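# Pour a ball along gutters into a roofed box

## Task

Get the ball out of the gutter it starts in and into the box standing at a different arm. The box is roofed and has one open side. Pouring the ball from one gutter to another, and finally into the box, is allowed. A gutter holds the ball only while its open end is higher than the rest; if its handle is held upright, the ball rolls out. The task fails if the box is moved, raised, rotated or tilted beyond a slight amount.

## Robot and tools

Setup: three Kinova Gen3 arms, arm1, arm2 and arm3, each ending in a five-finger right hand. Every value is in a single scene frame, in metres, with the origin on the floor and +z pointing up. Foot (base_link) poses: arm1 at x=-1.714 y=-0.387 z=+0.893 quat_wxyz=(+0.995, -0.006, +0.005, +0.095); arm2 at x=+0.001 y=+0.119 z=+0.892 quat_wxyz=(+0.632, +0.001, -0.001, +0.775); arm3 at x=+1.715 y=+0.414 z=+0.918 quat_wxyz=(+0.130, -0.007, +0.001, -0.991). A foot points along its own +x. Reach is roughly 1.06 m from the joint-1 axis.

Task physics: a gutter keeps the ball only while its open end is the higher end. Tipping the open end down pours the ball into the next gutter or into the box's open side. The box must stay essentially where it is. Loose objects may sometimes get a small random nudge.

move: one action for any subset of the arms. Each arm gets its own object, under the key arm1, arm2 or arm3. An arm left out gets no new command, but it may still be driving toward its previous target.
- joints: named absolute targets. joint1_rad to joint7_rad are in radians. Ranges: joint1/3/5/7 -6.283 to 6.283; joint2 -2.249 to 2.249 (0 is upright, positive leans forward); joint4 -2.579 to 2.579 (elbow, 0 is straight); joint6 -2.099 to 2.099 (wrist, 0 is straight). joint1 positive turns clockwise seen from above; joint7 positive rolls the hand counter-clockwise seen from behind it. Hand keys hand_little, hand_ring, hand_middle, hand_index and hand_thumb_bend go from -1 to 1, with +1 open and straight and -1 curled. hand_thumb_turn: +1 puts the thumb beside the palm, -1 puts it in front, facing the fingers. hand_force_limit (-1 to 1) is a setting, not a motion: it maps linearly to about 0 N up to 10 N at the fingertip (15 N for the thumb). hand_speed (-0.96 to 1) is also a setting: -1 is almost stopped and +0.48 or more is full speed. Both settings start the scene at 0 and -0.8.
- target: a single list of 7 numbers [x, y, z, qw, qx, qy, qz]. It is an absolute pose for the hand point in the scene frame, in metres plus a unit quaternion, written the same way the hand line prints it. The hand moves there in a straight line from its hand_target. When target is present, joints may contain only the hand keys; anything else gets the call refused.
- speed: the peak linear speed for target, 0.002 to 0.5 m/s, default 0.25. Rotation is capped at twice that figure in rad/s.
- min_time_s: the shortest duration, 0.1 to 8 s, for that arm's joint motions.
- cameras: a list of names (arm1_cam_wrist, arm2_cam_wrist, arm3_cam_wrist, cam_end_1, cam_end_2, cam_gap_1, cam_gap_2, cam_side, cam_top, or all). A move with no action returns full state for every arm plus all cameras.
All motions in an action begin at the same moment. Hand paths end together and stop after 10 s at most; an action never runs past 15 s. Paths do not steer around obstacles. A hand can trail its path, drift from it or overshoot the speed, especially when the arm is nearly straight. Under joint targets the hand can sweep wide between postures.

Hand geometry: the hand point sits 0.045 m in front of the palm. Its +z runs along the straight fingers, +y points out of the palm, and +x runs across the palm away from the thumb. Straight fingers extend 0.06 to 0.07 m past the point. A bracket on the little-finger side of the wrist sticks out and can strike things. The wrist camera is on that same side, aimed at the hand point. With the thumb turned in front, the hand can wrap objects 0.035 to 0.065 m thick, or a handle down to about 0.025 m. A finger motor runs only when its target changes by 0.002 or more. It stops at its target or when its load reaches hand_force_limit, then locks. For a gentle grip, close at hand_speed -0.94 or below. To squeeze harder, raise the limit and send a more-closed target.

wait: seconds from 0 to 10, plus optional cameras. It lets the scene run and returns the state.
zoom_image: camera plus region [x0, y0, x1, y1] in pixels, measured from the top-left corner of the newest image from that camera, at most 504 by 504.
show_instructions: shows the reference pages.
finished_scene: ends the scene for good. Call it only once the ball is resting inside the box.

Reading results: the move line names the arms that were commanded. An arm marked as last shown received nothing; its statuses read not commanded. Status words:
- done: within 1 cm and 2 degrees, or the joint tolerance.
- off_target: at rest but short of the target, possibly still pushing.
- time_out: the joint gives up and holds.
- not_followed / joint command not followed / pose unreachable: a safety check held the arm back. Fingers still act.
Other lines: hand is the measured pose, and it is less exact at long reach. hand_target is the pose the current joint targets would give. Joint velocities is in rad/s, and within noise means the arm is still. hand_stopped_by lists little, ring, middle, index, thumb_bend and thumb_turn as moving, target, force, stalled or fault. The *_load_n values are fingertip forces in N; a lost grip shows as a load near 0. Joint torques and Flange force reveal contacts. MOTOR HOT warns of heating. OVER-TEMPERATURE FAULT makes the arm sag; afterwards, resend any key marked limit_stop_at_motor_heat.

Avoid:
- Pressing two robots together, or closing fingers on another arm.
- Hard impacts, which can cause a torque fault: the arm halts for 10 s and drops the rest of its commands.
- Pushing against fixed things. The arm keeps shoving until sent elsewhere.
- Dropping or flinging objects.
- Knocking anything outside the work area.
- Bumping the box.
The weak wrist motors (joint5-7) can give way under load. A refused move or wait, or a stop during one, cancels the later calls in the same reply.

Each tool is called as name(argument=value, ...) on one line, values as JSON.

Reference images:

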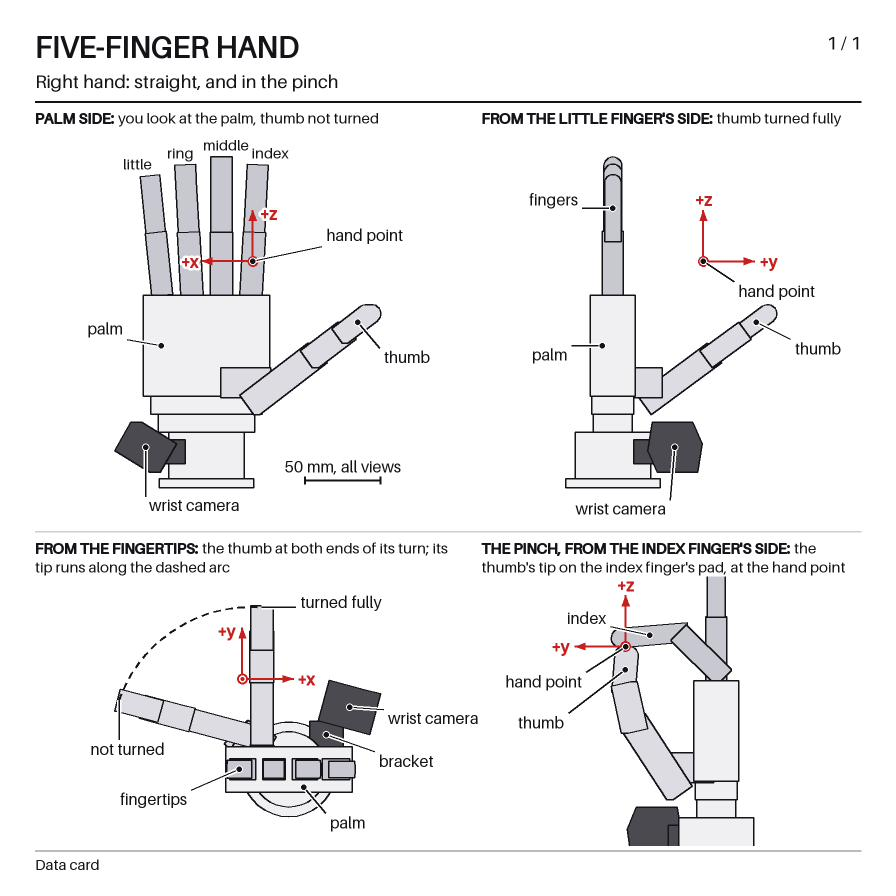

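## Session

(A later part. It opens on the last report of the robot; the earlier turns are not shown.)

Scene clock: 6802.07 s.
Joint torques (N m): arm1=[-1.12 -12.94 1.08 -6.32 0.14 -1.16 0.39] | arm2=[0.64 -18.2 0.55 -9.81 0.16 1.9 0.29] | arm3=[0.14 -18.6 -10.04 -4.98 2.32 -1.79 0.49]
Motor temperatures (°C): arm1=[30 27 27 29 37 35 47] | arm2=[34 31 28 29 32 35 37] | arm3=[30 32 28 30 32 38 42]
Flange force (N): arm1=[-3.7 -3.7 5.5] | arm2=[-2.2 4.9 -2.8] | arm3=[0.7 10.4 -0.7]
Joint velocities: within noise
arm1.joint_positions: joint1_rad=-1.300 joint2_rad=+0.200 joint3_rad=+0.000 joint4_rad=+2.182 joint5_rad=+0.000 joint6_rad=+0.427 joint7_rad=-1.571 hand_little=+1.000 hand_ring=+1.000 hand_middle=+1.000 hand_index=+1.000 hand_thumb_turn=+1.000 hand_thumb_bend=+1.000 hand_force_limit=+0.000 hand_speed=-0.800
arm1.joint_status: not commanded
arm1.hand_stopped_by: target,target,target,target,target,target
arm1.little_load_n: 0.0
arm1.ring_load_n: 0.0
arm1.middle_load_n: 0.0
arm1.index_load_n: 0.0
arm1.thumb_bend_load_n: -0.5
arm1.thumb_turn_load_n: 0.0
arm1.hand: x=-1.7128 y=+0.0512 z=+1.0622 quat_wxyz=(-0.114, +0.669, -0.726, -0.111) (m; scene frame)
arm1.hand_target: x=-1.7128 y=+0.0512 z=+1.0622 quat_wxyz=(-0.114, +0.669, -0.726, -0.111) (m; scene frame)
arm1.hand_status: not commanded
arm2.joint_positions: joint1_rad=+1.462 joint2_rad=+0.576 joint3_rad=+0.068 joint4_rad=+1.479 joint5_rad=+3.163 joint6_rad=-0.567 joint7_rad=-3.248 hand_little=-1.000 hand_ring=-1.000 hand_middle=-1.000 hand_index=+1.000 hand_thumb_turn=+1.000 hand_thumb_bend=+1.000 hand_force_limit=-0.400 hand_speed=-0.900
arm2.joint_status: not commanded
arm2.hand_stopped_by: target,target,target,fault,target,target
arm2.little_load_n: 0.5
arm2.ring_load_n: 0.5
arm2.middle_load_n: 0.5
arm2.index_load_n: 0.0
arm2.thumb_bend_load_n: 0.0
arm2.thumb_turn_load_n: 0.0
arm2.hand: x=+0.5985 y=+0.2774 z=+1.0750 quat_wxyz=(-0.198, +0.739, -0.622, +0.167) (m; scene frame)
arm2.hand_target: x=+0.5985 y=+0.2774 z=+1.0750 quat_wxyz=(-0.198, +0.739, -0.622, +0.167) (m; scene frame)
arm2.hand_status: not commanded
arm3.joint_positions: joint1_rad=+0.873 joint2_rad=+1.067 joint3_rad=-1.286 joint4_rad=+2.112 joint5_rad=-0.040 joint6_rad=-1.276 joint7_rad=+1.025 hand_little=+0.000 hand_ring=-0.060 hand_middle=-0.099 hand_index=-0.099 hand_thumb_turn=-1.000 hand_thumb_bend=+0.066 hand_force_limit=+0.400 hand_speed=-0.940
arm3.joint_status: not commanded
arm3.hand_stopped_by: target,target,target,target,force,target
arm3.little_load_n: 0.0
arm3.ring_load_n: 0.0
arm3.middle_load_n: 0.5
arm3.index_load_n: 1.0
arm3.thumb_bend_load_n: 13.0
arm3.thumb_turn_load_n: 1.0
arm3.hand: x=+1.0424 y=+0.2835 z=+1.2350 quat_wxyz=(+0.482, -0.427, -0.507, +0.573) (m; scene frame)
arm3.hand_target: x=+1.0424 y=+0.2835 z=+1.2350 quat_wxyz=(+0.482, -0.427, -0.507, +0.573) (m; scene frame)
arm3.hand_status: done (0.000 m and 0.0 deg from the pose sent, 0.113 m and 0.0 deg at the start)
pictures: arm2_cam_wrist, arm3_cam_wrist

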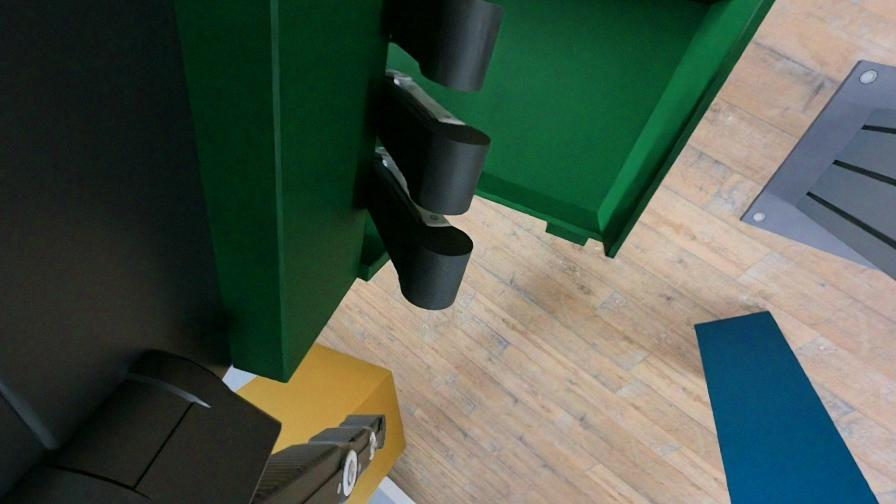

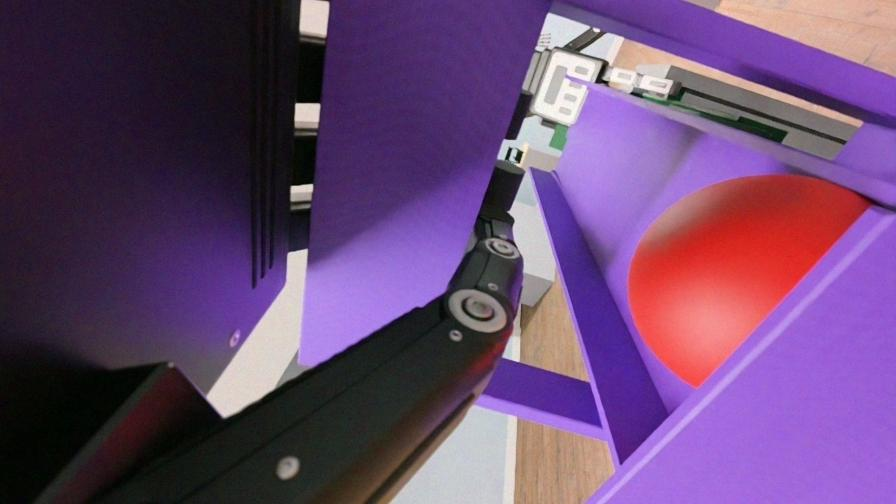

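move(arm3={"target": [1.0404, 0.2953, 1.212, -0.48242, 0.42681, 0.50684, -0.57289], "speed": 0.04}, cameras=["arm3_cam_wrist", "cam_gap_2", "cam_side", "cam_end_2", "cam_top"])

zoom_image(camera="cam_gap_2", region=[300, 110, 600, 230])

zoom_image(camera="cam_side", region=[550, 225, 650, 285])

zoom_image(camera="arm3_cam_wrist", region=[520, 10, 896, 220])

zoom_image(camera="cam_end_2", region=[395, 165, 435, 205])

Scene clock: 7042.10 s.
Joint torques (N m): arm1=[-1.09 -12.95 1.08 -6.32 0.12 -1.16 0.37] | arm2=[0.6 -18.13 0.51 -9.84 0.15 1.91 0.32] | arm3=[0.15 -18.9 -10.22 -4.39 2.31 -1.77 0.48]
Motor temperatures (°C): arm1=[30 27 27 29 37 35 47] | arm2=[34 31 28 29 32 35 37] | arm3=[30 32 28 30 32 38 42]
Flange force (N): arm1=[-3.7 -3.6 5.6] | arm2=[-2.2 5.1 -3.0] | arm3=[0.6 10.4 -1.2]
move: arm3 done
Joint velocities: within noise
arm1, arm2: as last shown
arm1.thumb_bend_load_n: 0.0
arm3.joint_positions: joint1_rad=+0.889 joint2_rad=+1.120 joint3_rad=-1.250 joint4_rad=+2.119 joint5_rad=+0.032 joint6_rad=-1.285 joint7_rad=+1.016 hand_little=+0.000 hand_ring=-0.060 hand_middle=-0.099 hand_index=-0.099 hand_thumb_turn=-1.000 hand_thumb_bend=+0.066 hand_force_limit=+0.400 hand_speed=-0.940
arm3.joint_status: not commanded
arm3.hand_stopped_by: target,target,target,target,force,target
arm3.little_load_n: 0.0
arm3.ring_load_n: 0.0
arm3.middle_load_n: 0.5
arm3.index_load_n: 1.0
arm3.thumb_bend_load_n: 13.0
arm3.thumb_turn_load_n: 1.0
arm3.hand: x=+1.0404 y=+0.2953 z=+1.2120 quat_wxyz=(+0.482, -0.427, -0.507, +0.573)
arm3.hand_target: x=+1.0404 y=+0.2953 z=+1.2120 quat_wxyz=(+0.482, -0.427, -0.507, +0.573)
arm3.hand_status: done (0.000 m and 0.0 deg from the pose sent, 0.026 m and 0.0 deg at the start)
pictures: arm3_cam_wrist, cam_end_2, cam_gap_2, cam_side, cam_top

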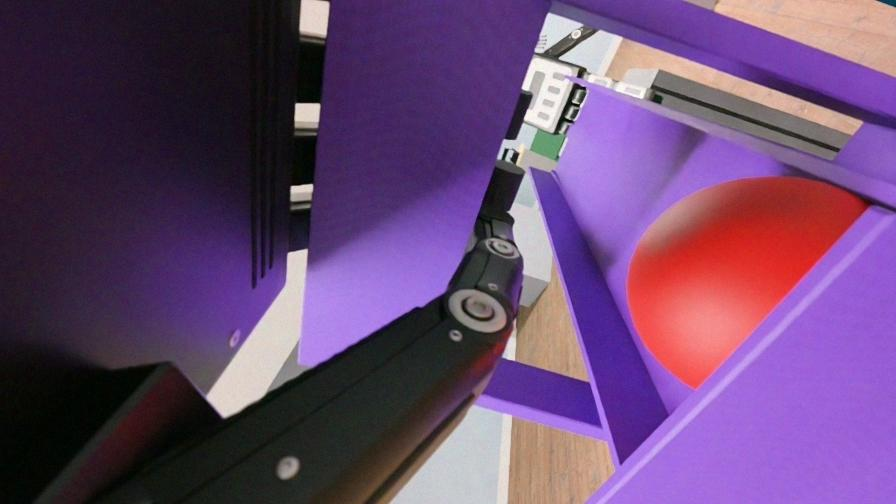

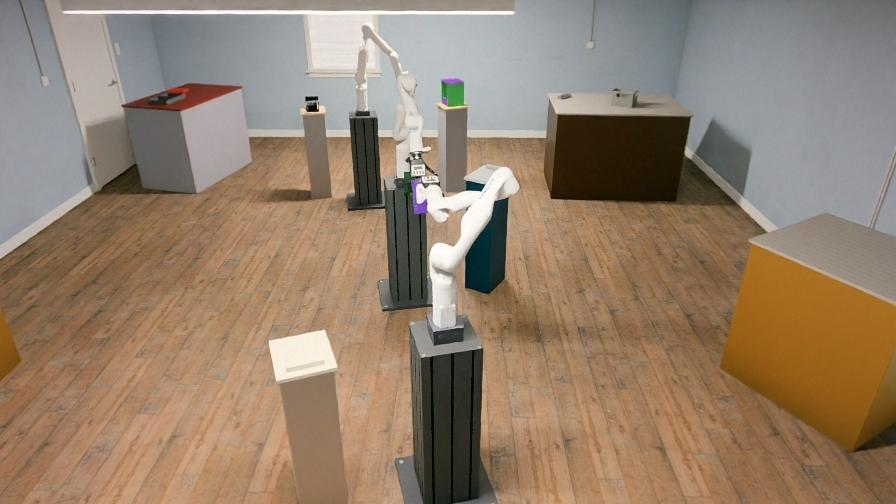

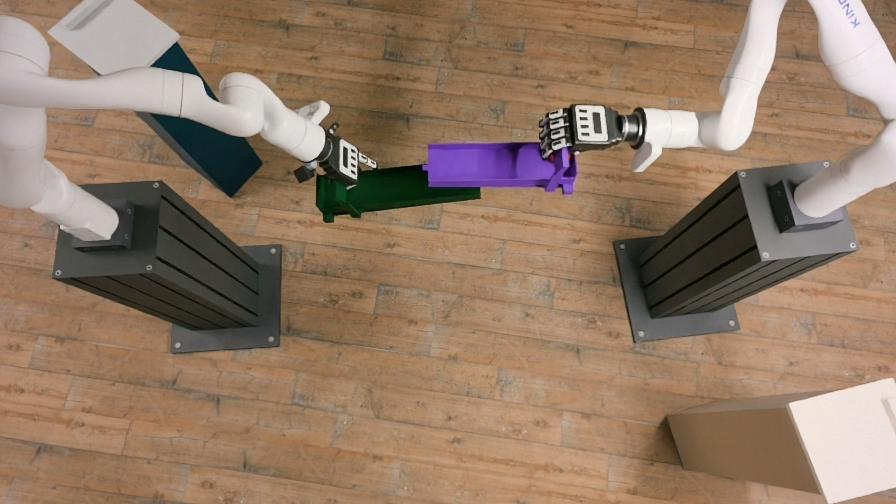

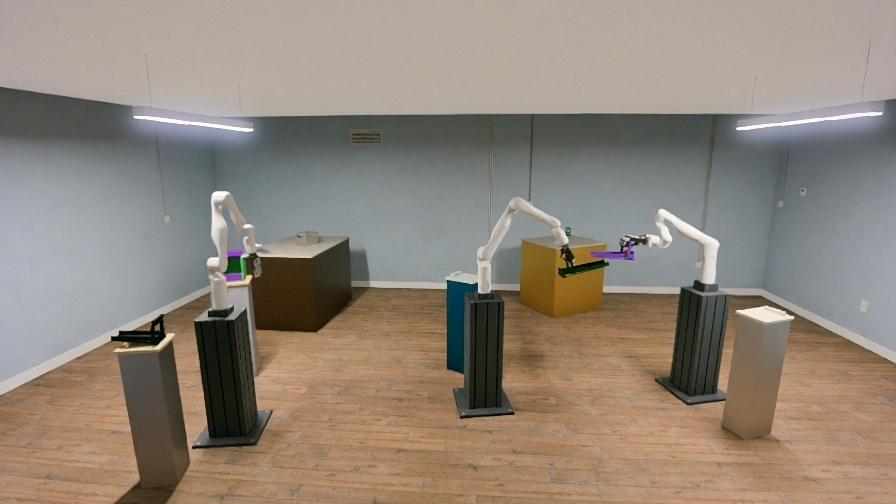

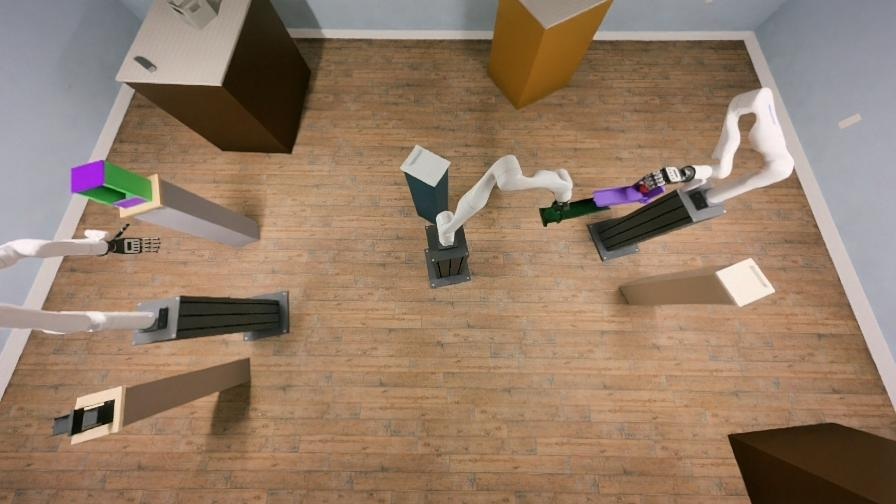

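Scaled by 1.680 from the camera's image (finer frame: 1280x720).

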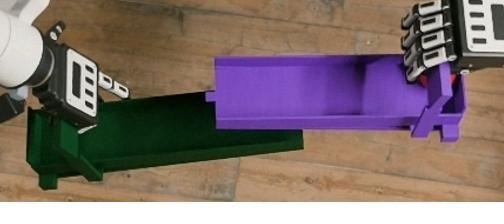

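Scaled by 5.040 from the camera's image (finer frame: 1280x720).

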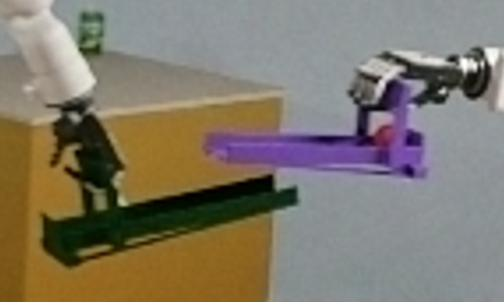

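Scaled by 1.340 from the camera's image (finer frame: 1280x720).

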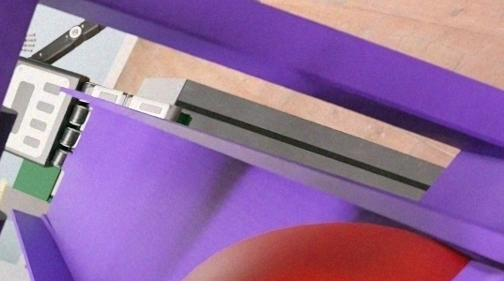

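Scaled by 12.600 from the camera's image (finer frame: 1280x720).

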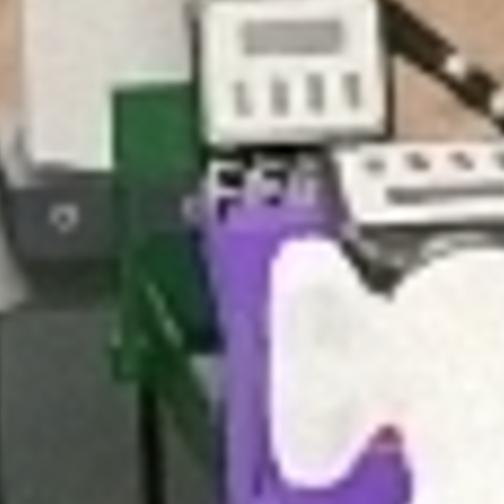

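move(arm3={"target": [1.0256, 0.2899, 1.233, -0.44339, 0.46723, 0.55486, -0.52654], "speed": 0.05}, cameras=["arm3_cam_wrist", "arm2_cam_wrist", "cam_gap_2", "cam_side"])

zoom_image(camera="cam_gap_2", region=[300, 110, 600, 230])

zoom_image(camera="cam_side", region=[550, 225, 650, 285])

Scene clock: 7183.33 s.
Joint torques (N m): arm1=[-1.1 -12.92 1.07 -6.3 0.18 -1.16 0.4] | arm2=[0.62 -18.18 0.51 -9.75 0.21 1.77 0.34] | arm3=[0.18 -18.23 -9.69 -6.61 1.94 -1.53 0.46]
Motor temperatures (°C): arm1=[30 27 27 29 37 35 47] | arm2=[34 31 28 29 32 35 37] | arm3=[30 32 28 30 33 38 42]
Flange force (N): arm1=[-3.7 -3.7 5.5] | arm2=[-2.3 5.1 -2.6] | arm3=[0.1 9.7 1.5]
move: arm3 done
Joint velocities: within noise
arm1, arm2: as last shown
arm2.little_load_n: 0.0
arm2.ring_load_n: 1.0
arm2.middle_load_n: 1.0
arm3.joint_positions: joint1_rad=+0.898 joint2_rad=+0.936 joint3_rad=-1.304 joint4_rad=+1.995 joint5_rad=-0.306 joint6_rad=-1.008 joint7_rad=+1.071 hand_little=+0.000 hand_ring=-0.060 hand_middle=-0.099 hand_index=-0.099 hand_thumb_turn=-1.000 hand_thumb_bend=+0.066 hand_force_limit=+0.400 hand_speed=-0.940
arm3.joint_status: not commanded
arm3.hand_stopped_by: target,target,target,target,force,target
arm3.little_load_n: 0.0
arm3.ring_load_n: 0.0
arm3.middle_load_n: 0.5
arm3.index_load_n: 0.5
arm3.thumb_bend_load_n: 12.5
arm3.thumb_turn_load_n: 1.0
arm3.hand: x=+1.0256 y=+0.2899 z=+1.2330 quat_wxyz=(+0.443, -0.467, -0.555, +0.527)
arm3.hand_target: x=+1.0256 y=+0.2899 z=+1.2330 quat_wxyz=(+0.443, -0.467, -0.555, +0.527)
arm3.hand_status: done (0.000 m and 0.0 deg from the pose sent, 0.026 m and 10.0 deg at the start)
pictures: arm2_cam_wrist, arm3_cam_wrist, cam_gap_2, cam_side

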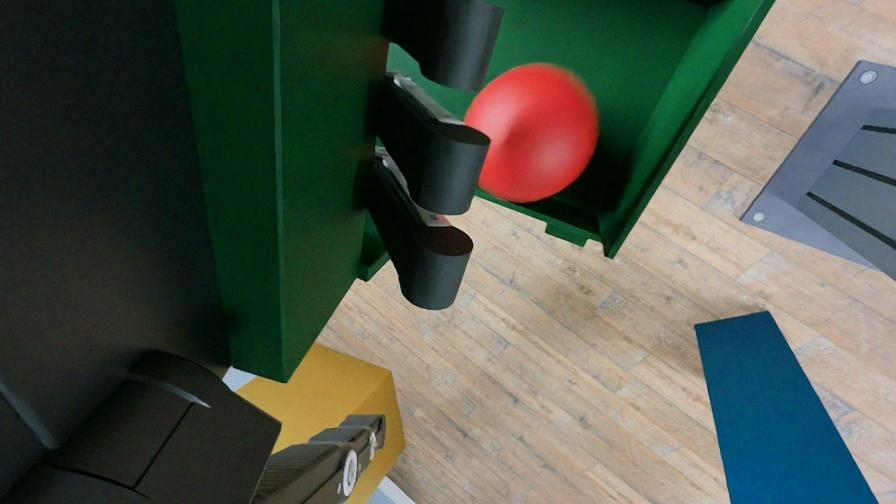

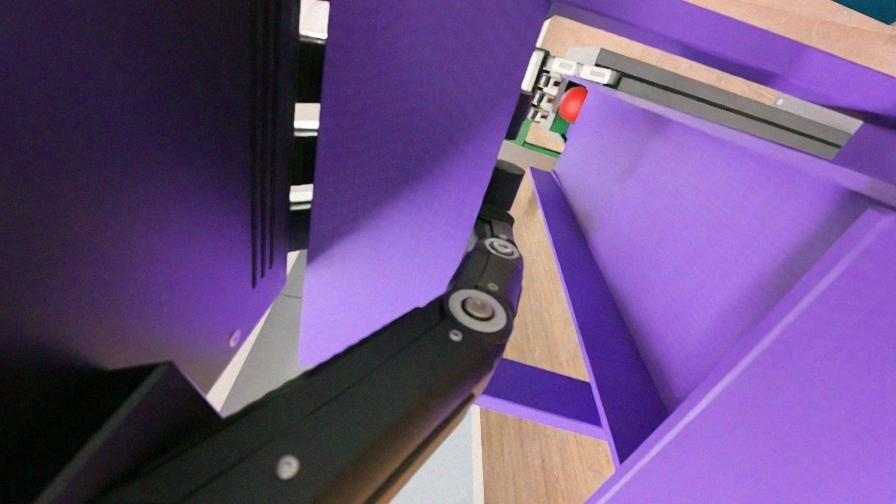

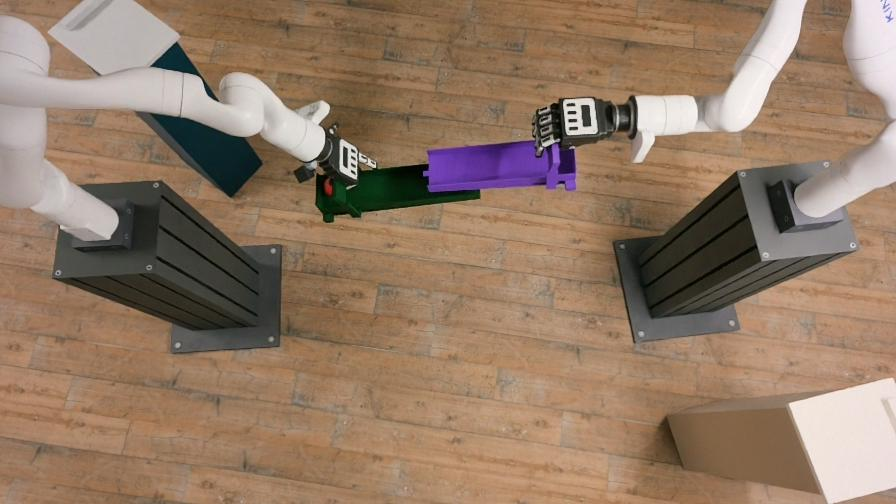

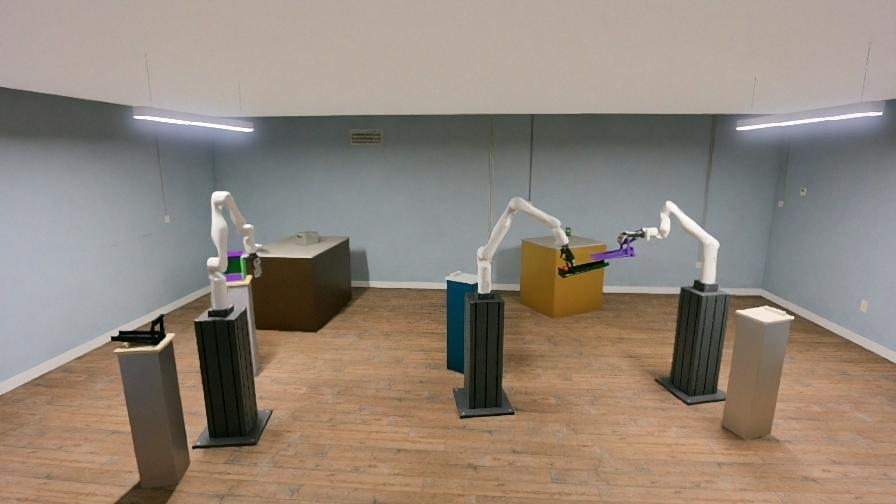

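Scaled by 1.680 from the camera's image (finer frame: 1280x720).

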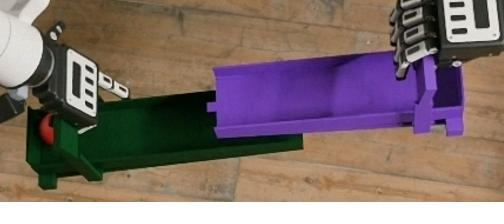

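Scaled by 5.040 from the camera's image (finer frame: 1280x720).

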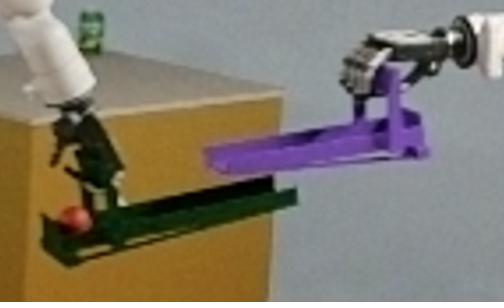

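move(arm3={"target": [1.04, 0.2925, 1.27, -0.44339, 0.46723, 0.55486, -0.52654], "speed": 0.1}, arm1={"joints": {"hand_index": 0.2, "hand_middle": 0.2, "hand_ring": 0.2, "hand_little": 0.2, "hand_speed": -0.7}})

move(arm3={"target": [1.15, 0.3115, 1.27, -0.44339, 0.46723, 0.55486, -0.52654], "speed": 0.12}, cameras=["cam_side", "cam_gap_2", "arm1_cam_wrist"])

Scene clock: 7203.80 s.
Joint torques (N m): arm1=[-1.09 -13 1.06 -6.28 0.15 -1.2 0.37] | arm2=[0.61 -18.41 0.59 -9.96 0.15 1.91 0.28] | arm3=[0.19 -16.95 -9.13 -7.5 1.88 -1.53 0.47]
Motor temperatures (°C): arm1=[30 27 27 29 37 35 47] | arm2=[34 31 28 29 32 35 37] | arm3=[30 32 28 30 33 37 42]
Flange force (N): arm1=[-4.0 -3.7 5.5] | arm2=[-2.1 5.2 -2.5] | arm3=[0.0 9.6 2.2]
move: arm1 done; arm3 done
Joint velocities: within noise
arm1.joint_positions: joint1_rad=-1.300 joint2_rad=+0.200 joint3_rad=+0.000 joint4_rad=+2.182 joint5_rad=+0.000 joint6_rad=+0.427 joint7_rad=-1.571 hand_little=+0.200 hand_ring=+0.200 hand_middle=+0.200 hand_index=+0.200 hand_thumb_turn=+1.000 hand_thumb_bend=+1.000 hand_force_limit=+0.000 hand_speed=-0.700
arm1.joint_status: all done
arm1.hand_stopped_by: target,target,target,target,target,target
arm1.little_load_n: 0.0
arm1.ring_load_n: 0.0
arm1.middle_load_n: 0.0
arm1.index_load_n: 0.0
arm1.thumb_bend_load_n: 0.0
arm1.thumb_turn_load_n: 0.0
arm1.hand: x=-1.7128 y=+0.0512 z=+1.0622 quat_wxyz=(-0.114, +0.669, -0.726, -0.111)
arm1.hand_target: x=-1.7128 y=+0.0512 z=+1.0622 quat_wxyz=(-0.114, +0.669, -0.726, -0.111)
arm1.hand_status: not commanded
arm2: as last shown
arm3.joint_positions: joint1_rad=+0.949 joint2_rad=+0.837 joint3_rad=-1.356 joint4_rad=+2.002 joint5_rad=-0.395 joint6_rad=-0.951 joint7_rad=+1.073 hand_little=+0.000 hand_ring=-0.060 hand_middle=-0.099 hand_index=-0.099 hand_thumb_turn=-1.000 hand_thumb_bend=+0.066 hand_force_limit=+0.400 hand_speed=-0.940
arm3.joint_status: not commanded
arm3.hand_stopped_by: target,target,target,target,force,target
arm3.little_load_n: 0.0
arm3.ring_load_n: 0.0
arm3.middle_load_n: 0.5
arm3.index_load_n: 1.0
arm3.thumb_bend_load_n: 13.0
arm3.thumb_turn_load_n: 0.5
arm3.hand: x=+1.0400 y=+0.2925 z=+1.2700 quat_wxyz=(+0.443, -0.467, -0.555, +0.527)
arm3.hand_target: x=+1.0400 y=+0.2925 z=+1.2700 quat_wxyz=(+0.443, -0.467, -0.555, +0.527)
arm3.hand_status: done (0.000 m and 0.0 deg from the pose sent, 0.040 m and 0.0 deg at the start)
pictures: none

Scene clock: 7205.27 s.
Joint torques (N m): arm1=[-1.15 -12.95 1.08 -6.28 0.13 -1.18 0.37] | arm2=[0.65 -18.42 0.57 -9.92 0.11 1.95 0.29] | arm3=[0.1 -12.29 -7.49 -7.6 1.85 -1.93 0.49]
Motor temperatures (°C): arm1=[30 27 27 29 37 35 47] | arm2=[34 31 28 29 32 35 37] | arm3=[30 32 28 30 33 37 42]
Flange force (N): arm1=[-3.9 -3.9 5.5] | arm2=[-2.3 4.9 -2.5] | arm3=[0.4 12.2 3.9]
move: arm3 done
Joint velocities: within noise
arm1, arm2: as last shown
arm1.little_load_n: 0.5
arm2.little_load_n: 0.5
arm3.joint_positions: joint1_rad=+1.154 joint2_rad=+0.695 joint3_rad=-1.515 joint4_rad=+2.330 joint5_rad=-0.426 joint6_rad=-1.081 joint7_rad=+0.931 hand_little=+0.000 hand_ring=-0.060 hand_middle=-0.099 hand_index=-0.099 hand_thumb_turn=-1.000 hand_thumb_bend=+0.066 hand_force_limit=+0.400 hand_speed=-0.940
arm3.joint_status: not commanded
arm3.hand_stopped_by: target,target,target,target,force,target
arm3.little_load_n: 0.0
arm3.ring_load_n: 0.0
arm3.middle_load_n: 0.5
arm3.index_load_n: 1.0
arm3.thumb_bend_load_n: 13.0
arm3.thumb_turn_load_n: 0.5
arm3.hand: x=+1.1500 y=+0.3115 z=+1.2700 quat_wxyz=(+0.443, -0.467, -0.555, +0.527)
arm3.hand_target: x=+1.1500 y=+0.3115 z=+1.2700 quat_wxyz=(+0.443, -0.467, -0.555, +0.527)
arm3.hand_status: done (0.000 m and 0.0 deg from the pose sent, 0.112 m and 0.0 deg at the start)
pictures: arm1_cam_wrist, cam_gap_2, cam_side

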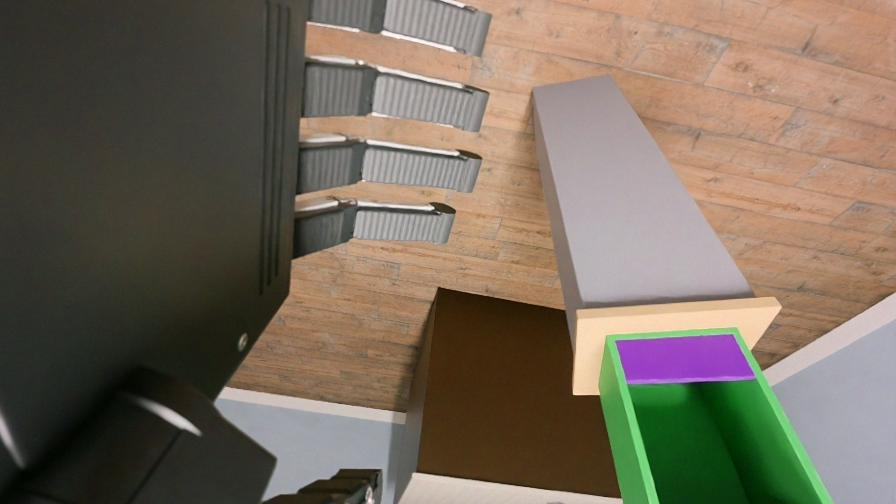

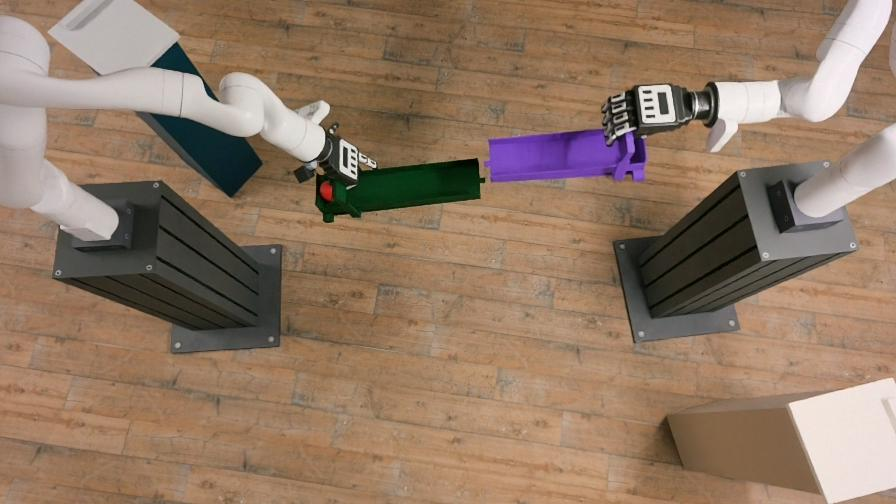

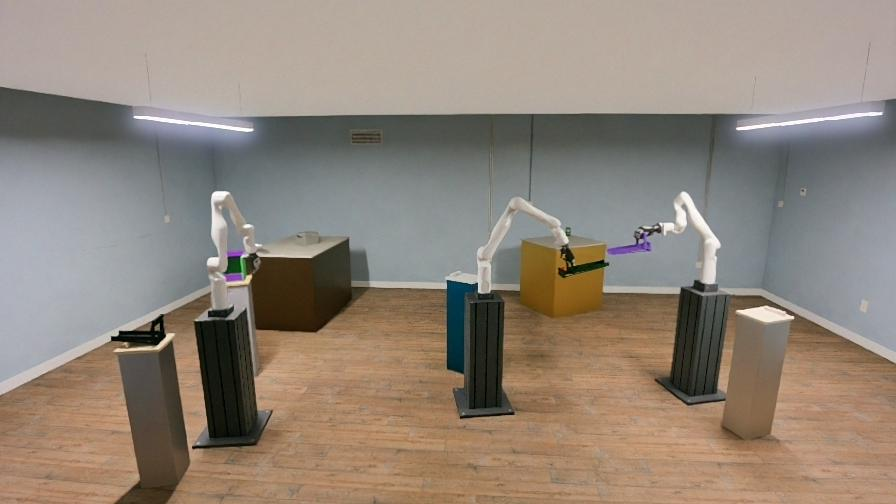

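move(arm1={"joints": {"joint1_rad": 1.934, "joint2_rad": 0.53, "joint3_rad": 0.0, "joint4_rad": 1.0917, "joint5_rad": 0.0, "joint6_rad": 1.52, "joint7_rad": -1.161, "hand_index": 1.0, "hand_middle": 1.0, "hand_ring": 1.0, "hand_little": 1.0}, "min_time_s": 5}, cameras=["cam_side", "arm1_cam_wrist", "cam_end_1"])

Scene clock: 7260.63 s.
Joint torques (N m): arm1=[-0.96 -20.35 1.31 -8.07 0.1 -0.44 0.39] | arm2=[0.65 -18.42 0.6 -9.96 0.14 1.92 0.3] | arm3=[0.17 -12.27 -7.51 -7.64 1.87 -1.94 0.48]
Motor temperatures (°C): arm1=[30 27 27 29 36 35 47] | arm2=[34 32 28 29 32 35 37] | arm3=[30 32 28 30 32 37 42]
Flange force (N): arm1=[-7.1 -4.5 -1.1] | arm2=[-2.2 5.2 -2.5] | arm3=[0.1 12.3 4.0]
move: arm1 done
Joint velocities: within noise
arm1.joint_positions: joint1_rad=+1.934 joint2_rad=+0.530 joint3_rad=+0.000 joint4_rad=+1.092 joint5_rad=+0.000 joint6_rad=+1.520 joint7_rad=-1.161 hand_little=+1.000 hand_ring=+1.000 hand_middle=+1.000 hand_index=+1.000 hand_thumb_turn=+1.000 hand_thumb_bend=+1.000 hand_force_limit=+0.000 hand_speed=-0.700
arm1.joint_status: all done
arm1.hand_stopped_by: target,target,target,target,target,target
arm1.little_load_n: 0.5
arm1.ring_load_n: 0.0
arm1.middle_load_n: 0.0
arm1.index_load_n: -0.5
arm1.thumb_bend_load_n: -0.5
arm1.thumb_turn_load_n: 0.0
arm1.hand: x=-1.7598 y=-0.9132 z=+1.2094 quat_wxyz=(+0.000, -0.618, -0.786, +0.008)
arm1.hand_target: x=-1.7598 y=-0.9132 z=+1.2094 quat_wxyz=(+0.000, -0.618, -0.786, +0.008)
arm1.hand_status: not commanded
arm2, arm3: as last shown
arm2.middle_load_n: 0.5
arm3.thumb_bend_load_n: 12.5
arm3.thumb_turn_load_n: 1.0
pictures: arm1_cam_wrist, cam_end_1, cam_side

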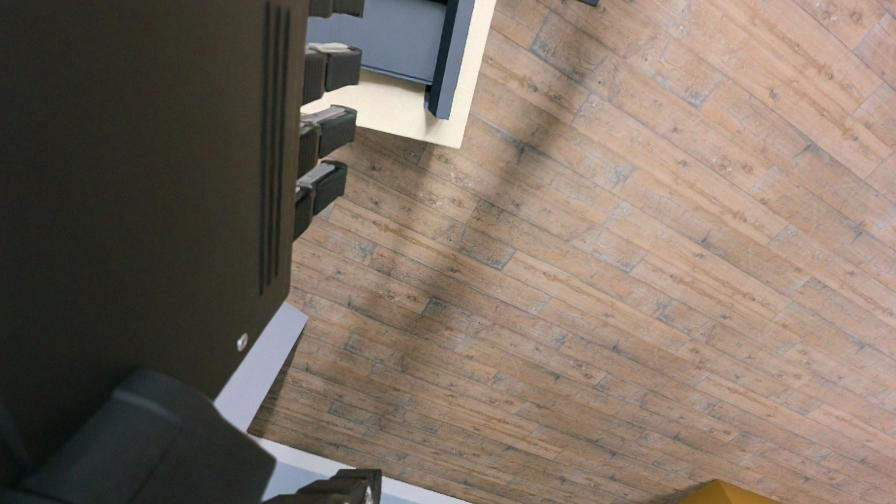

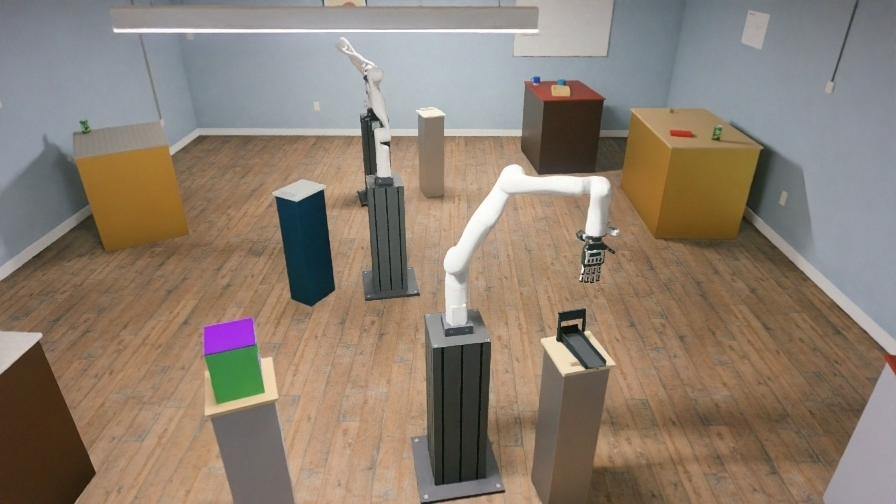

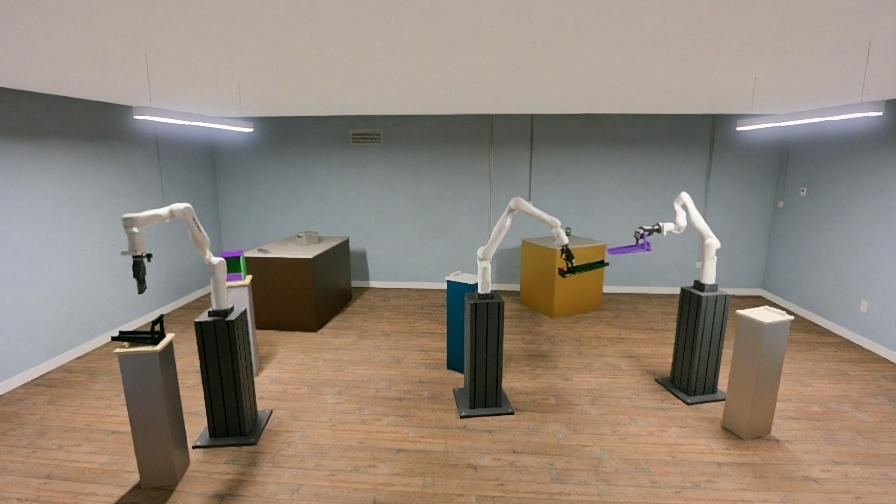

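move(arm1={"target": [-1.745, -0.88, 1.2, 0, 0.61841, 0.78586, 0], "speed": 0.12}, cameras=["arm1_cam_wrist"])

zoom_image(camera="arm1_cam_wrist", region=[290, 0, 640, 220])

move(arm1={"target": [-1.745, -0.88, 1.1, 0, 0.61841, 0.78586, 0], "speed": 0.1}, cameras=["arm1_cam_wrist", "cam_side", "cam_end_1"])

zoom_image(camera="arm1_cam_wrist", region=[290, 0, 640, 220])

Scene clock: 7285.27 s.
Joint torques (N m): arm1=[-1.02 -18.93 1.24 -7.97 0.1 -0.4 0.39] | arm2=[0.7 -18.32 0.54 -9.96 0.15 1.89 0.25] | arm3=[0.16 -12.26 -7.48 -7.65 1.88 -1.89 0.5]
Motor temperatures (°C): arm1=[30 28 27 29 36 35 47] | arm2=[34 32 28 29 32 35 37] | arm3=[30 32 28 30 32 37 42]
Flange force (N): arm1=[-6.5 -4.1 -0.6] | arm2=[-2.3 5.4 -2.6] | arm3=[0.0 12.4 3.8]
move: arm1 done
Joint velocities: within noise
arm1.joint_positions: joint1_rad=+1.925 joint2_rad=+0.452 joint3_rad=-0.008 joint4_rad=+1.249 joint5_rad=-0.004 joint6_rad=+1.454 joint7_rad=-1.177 hand_little=+1.000 hand_ring=+1.000 hand_middle=+1.000 hand_index=+1.000 hand_thumb_turn=+1.000 hand_thumb_bend=+1.000 hand_force_limit=+0.000 hand_speed=-0.700
arm1.joint_status: not commanded
arm1.hand_stopped_by: target,target,target,target,target,target
arm1.little_load_n: 0.0
arm1.ring_load_n: 0.0
arm1.middle_load_n: 0.0
arm1.index_load_n: 0.0
arm1.thumb_bend_load_n: 0.0
arm1.thumb_turn_load_n: 0.0
arm1.hand: x=-1.7450 y=-0.8800 z=+1.2000 quat_wxyz=(+0.000, -0.618, -0.786, +0.000)
arm1.hand_target: x=-1.7450 y=-0.8800 z=+1.2000 quat_wxyz=(+0.000, -0.618, -0.786, +0.000)
arm1.hand_status: done (0.000 m and 0.0 deg from the pose sent, 0.038 m and 0.9 deg at the start)
arm2, arm3: as last shown
arm2.middle_load_n: 1.0

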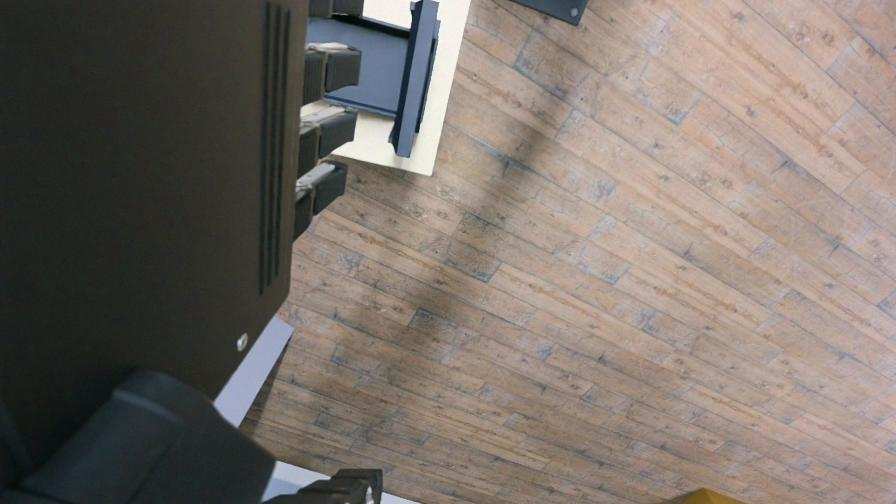

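Scaled by 1.440 from the camera's image (finer frame: 1280x720).

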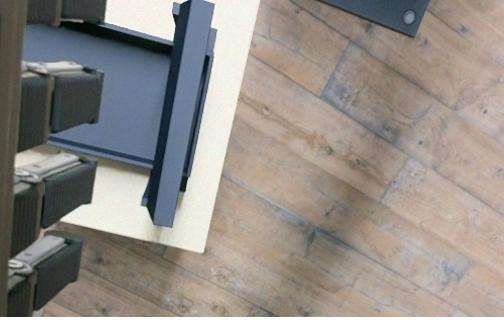

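Scene clock: 7286.80 s.
Joint torques (N m): arm1=[-1.02 -19.39 1.22 -7.42 0.08 -0.37 0.4] | arm2=[0.66 -18.41 0.69 -9.96 0.19 1.9 0.29] | arm3=[0.17 -12.27 -7.5 -7.69 1.87 -1.94 0.47]
Motor temperatures (°C): arm1=[30 28 27 29 36 35 47] | arm2=[34 32 28 29 32 35 37] | arm3=[30 32 28 30 32 37 42]
Flange force (N): arm1=[-5.5 -3.8 1.5] | arm2=[-2.1 5.2 -2.5] | arm3=[0.1 12.4 3.9]
move: arm1 done
Joint velocities: within noise
arm1.joint_positions: joint1_rad=+1.928 joint2_rad=+0.515 joint3_rad=-0.014 joint4_rad=+1.477 joint5_rad=+0.000 joint6_rad=+1.164 joint7_rad=-1.180 hand_little=+1.000 hand_ring=+1.000 hand_middle=+1.000 hand_index=+1.000 hand_thumb_turn=+1.000 hand_thumb_bend=+1.000 hand_force_limit=+0.000 hand_speed=-0.700
arm1.joint_status: not commanded
arm1.hand_stopped_by: target,target,target,target,target,target
arm1.little_load_n: -0.5
arm1.ring_load_n: 0.0
arm1.middle_load_n: 0.0
arm1.index_load_n: 0.0
arm1.thumb_bend_load_n: 0.0
arm1.thumb_turn_load_n: 0.0
arm1.hand: x=-1.7450 y=-0.8800 z=+1.1000 quat_wxyz=(+0.000, -0.618, -0.786, +0.000)
arm1.hand_target: x=-1.7450 y=-0.8800 z=+1.1000 quat_wxyz=(+0.000, -0.618, -0.786, +0.000)
arm1.hand_status: done (0.000 m and 0.0 deg from the pose sent, 0.100 m and 0.0 deg at the start)
arm2, arm3: as last shown
arm2.middle_load_n: 0.5
arm3.thumb_bend_load_n: 13.0
arm3.thumb_turn_load_n: 0.5
pictures: arm1_cam_wrist, cam_end_1, cam_side

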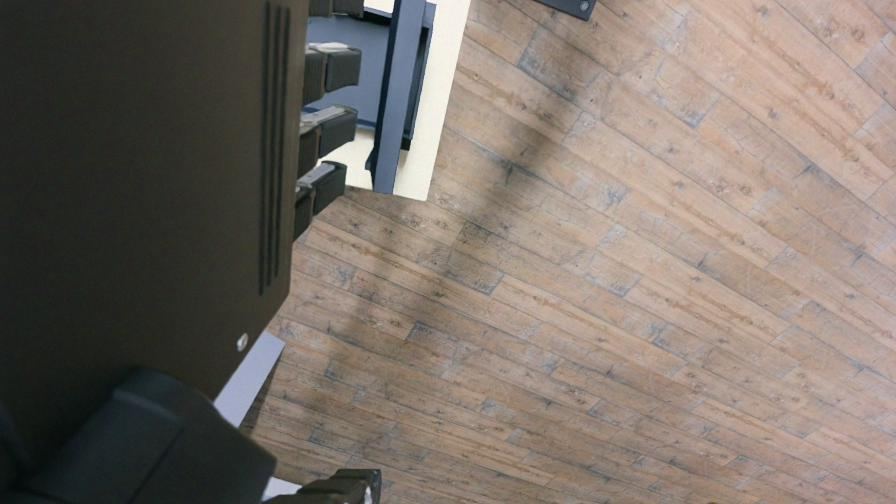

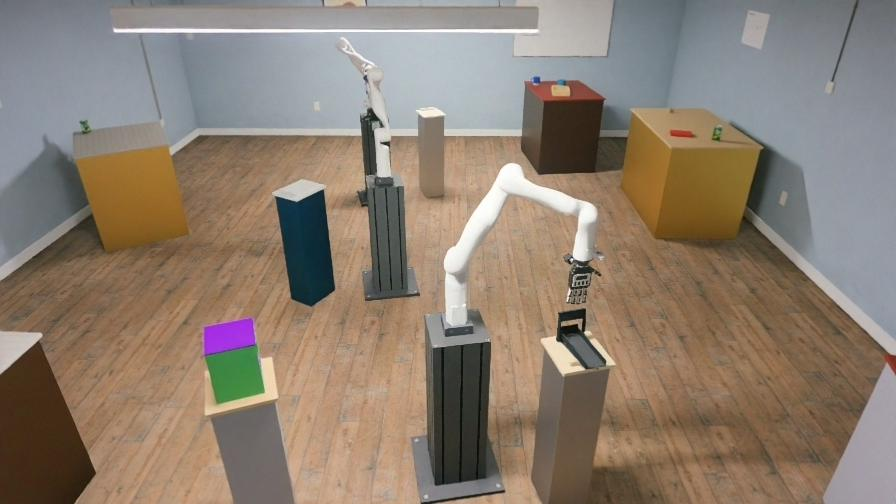

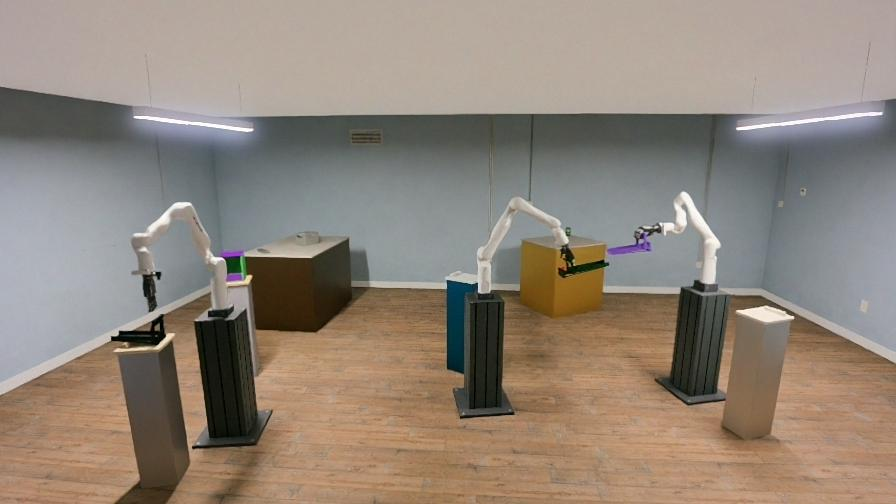

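Scaled by 1.440 from the camera's image (finer frame: 1280x720).

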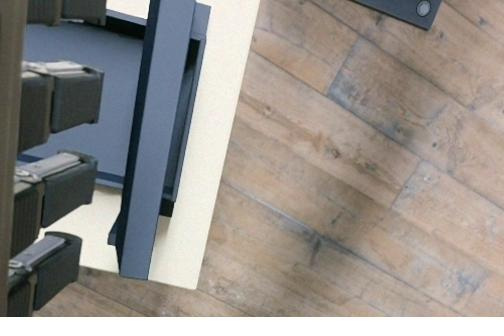

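zoom_image(camera="arm1_cam_wrist", region=[340, 60, 460, 210])

move(arm1={"target": [-1.745, -0.88, 1.2, 0, 0.61841, 0.78586, 0], "speed": 0.12}, cameras=["arm1_cam_wrist"])

zoom_image(camera="arm1_cam_wrist", region=[360, 0, 480, 180])

Scaled by 3.360 from the camera's image (finer frame: 1280x720).

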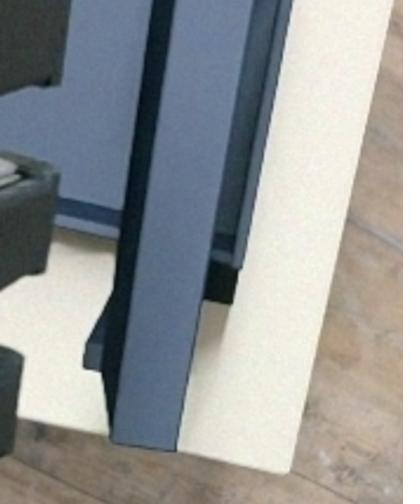

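Scene clock: 7301.93 s.
Joint torques (N m): arm1=[-1.04 -18.9 1.26 -8.01 0.11 -0.43 0.39] | arm2=[0.69 -18.38 0.58 -10.01 0.16 1.91 0.26] | arm3=[0.14 -12.27 -7.44 -7.59 1.89 -1.92 0.51]
Motor temperatures (°C): arm1=[30 28 27 29 36 35 47] | arm2=[34 32 28 29 32 35 37] | arm3=[30 32 28 30 32 37 42]
Flange force (N): arm1=[-6.4 -4.0 -0.6] | arm2=[-2.3 5.4 -2.6] | arm3=[0.2 12.0 3.9]
move: arm1 done
Joint velocities: within noise
arm1.joint_positions: joint1_rad=+1.925 joint2_rad=+0.452 joint3_rad=-0.008 joint4_rad=+1.249 joint5_rad=-0.003 joint6_rad=+1.454 joint7_rad=-1.177 hand_little=+1.000 hand_ring=+1.000 hand_middle=+1.000 hand_index=+1.000 hand_thumb_turn=+1.000 hand_thumb_bend=+1.000 hand_force_limit=+0.000 hand_speed=-0.700
arm1.joint_status: not commanded
arm1.hand_stopped_by: target,target,target,target,target,target
arm1.little_load_n: 0.0
arm1.ring_load_n: 0.0
arm1.middle_load_n: 0.0
arm1.index_load_n: 0.5
arm1.thumb_bend_load_n: 0.0
arm1.thumb_turn_load_n: 0.0
arm1.hand: x=-1.7450 y=-0.8800 z=+1.2000 quat_wxyz=(+0.000, -0.618, -0.786, +0.000)
arm1.hand_target: x=-1.7450 y=-0.8800 z=+1.2000 quat_wxyz=(+0.000, -0.618, -0.786, +0.000)
arm1.hand_status: done (0.000 m and 0.0 deg from the pose sent, 0.100 m and 0.0 deg at the start)
arm2.joint_positions: joint1_rad=+1.462 joint2_rad=+0.576 joint3_rad=+0.068 joint4_rad=+1.479 joint5_rad=+3.163 joint6_rad=-0.567 joint7_rad=-3.248 hand_little=-1.000 hand_ring=-1.000 hand_middle=-1.000 hand_index=+1.000 hand_thumb_turn=+1.000 hand_thumb_bend=+1.000 hand_force_limit=-0.400 hand_speed=-0.900
arm2.joint_status: not commanded
arm2.hand_stopped_by: target,target,target,fault,target,target
arm2.little_load_n: 0.5
arm2.ring_load_n: 0.5
arm2.middle_load_n: 1.0
arm2.index_load_n: 0.0
arm2.thumb_bend_load_n: 0.0
arm2.thumb_turn_load_n: 0.0
arm2.hand: x=+0.5985 y=+0.2774 z=+1.0750 quat_wxyz=(-0.198, +0.739, -0.622, +0.167)
arm2.hand_target: x=+0.5985 y=+0.2774 z=+1.0750 quat_wxyz=(-0.198, +0.739, -0.622, +0.167)
arm2.hand_status: not commanded
arm3: as last shown

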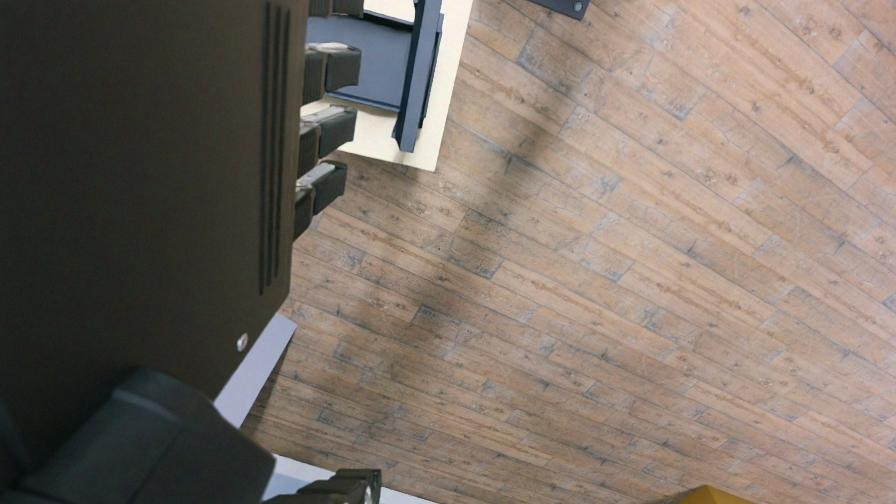

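Scaled by 2.800 from the camera's image (finer frame: 1280x720).

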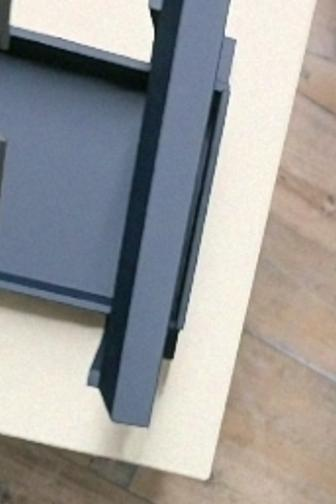

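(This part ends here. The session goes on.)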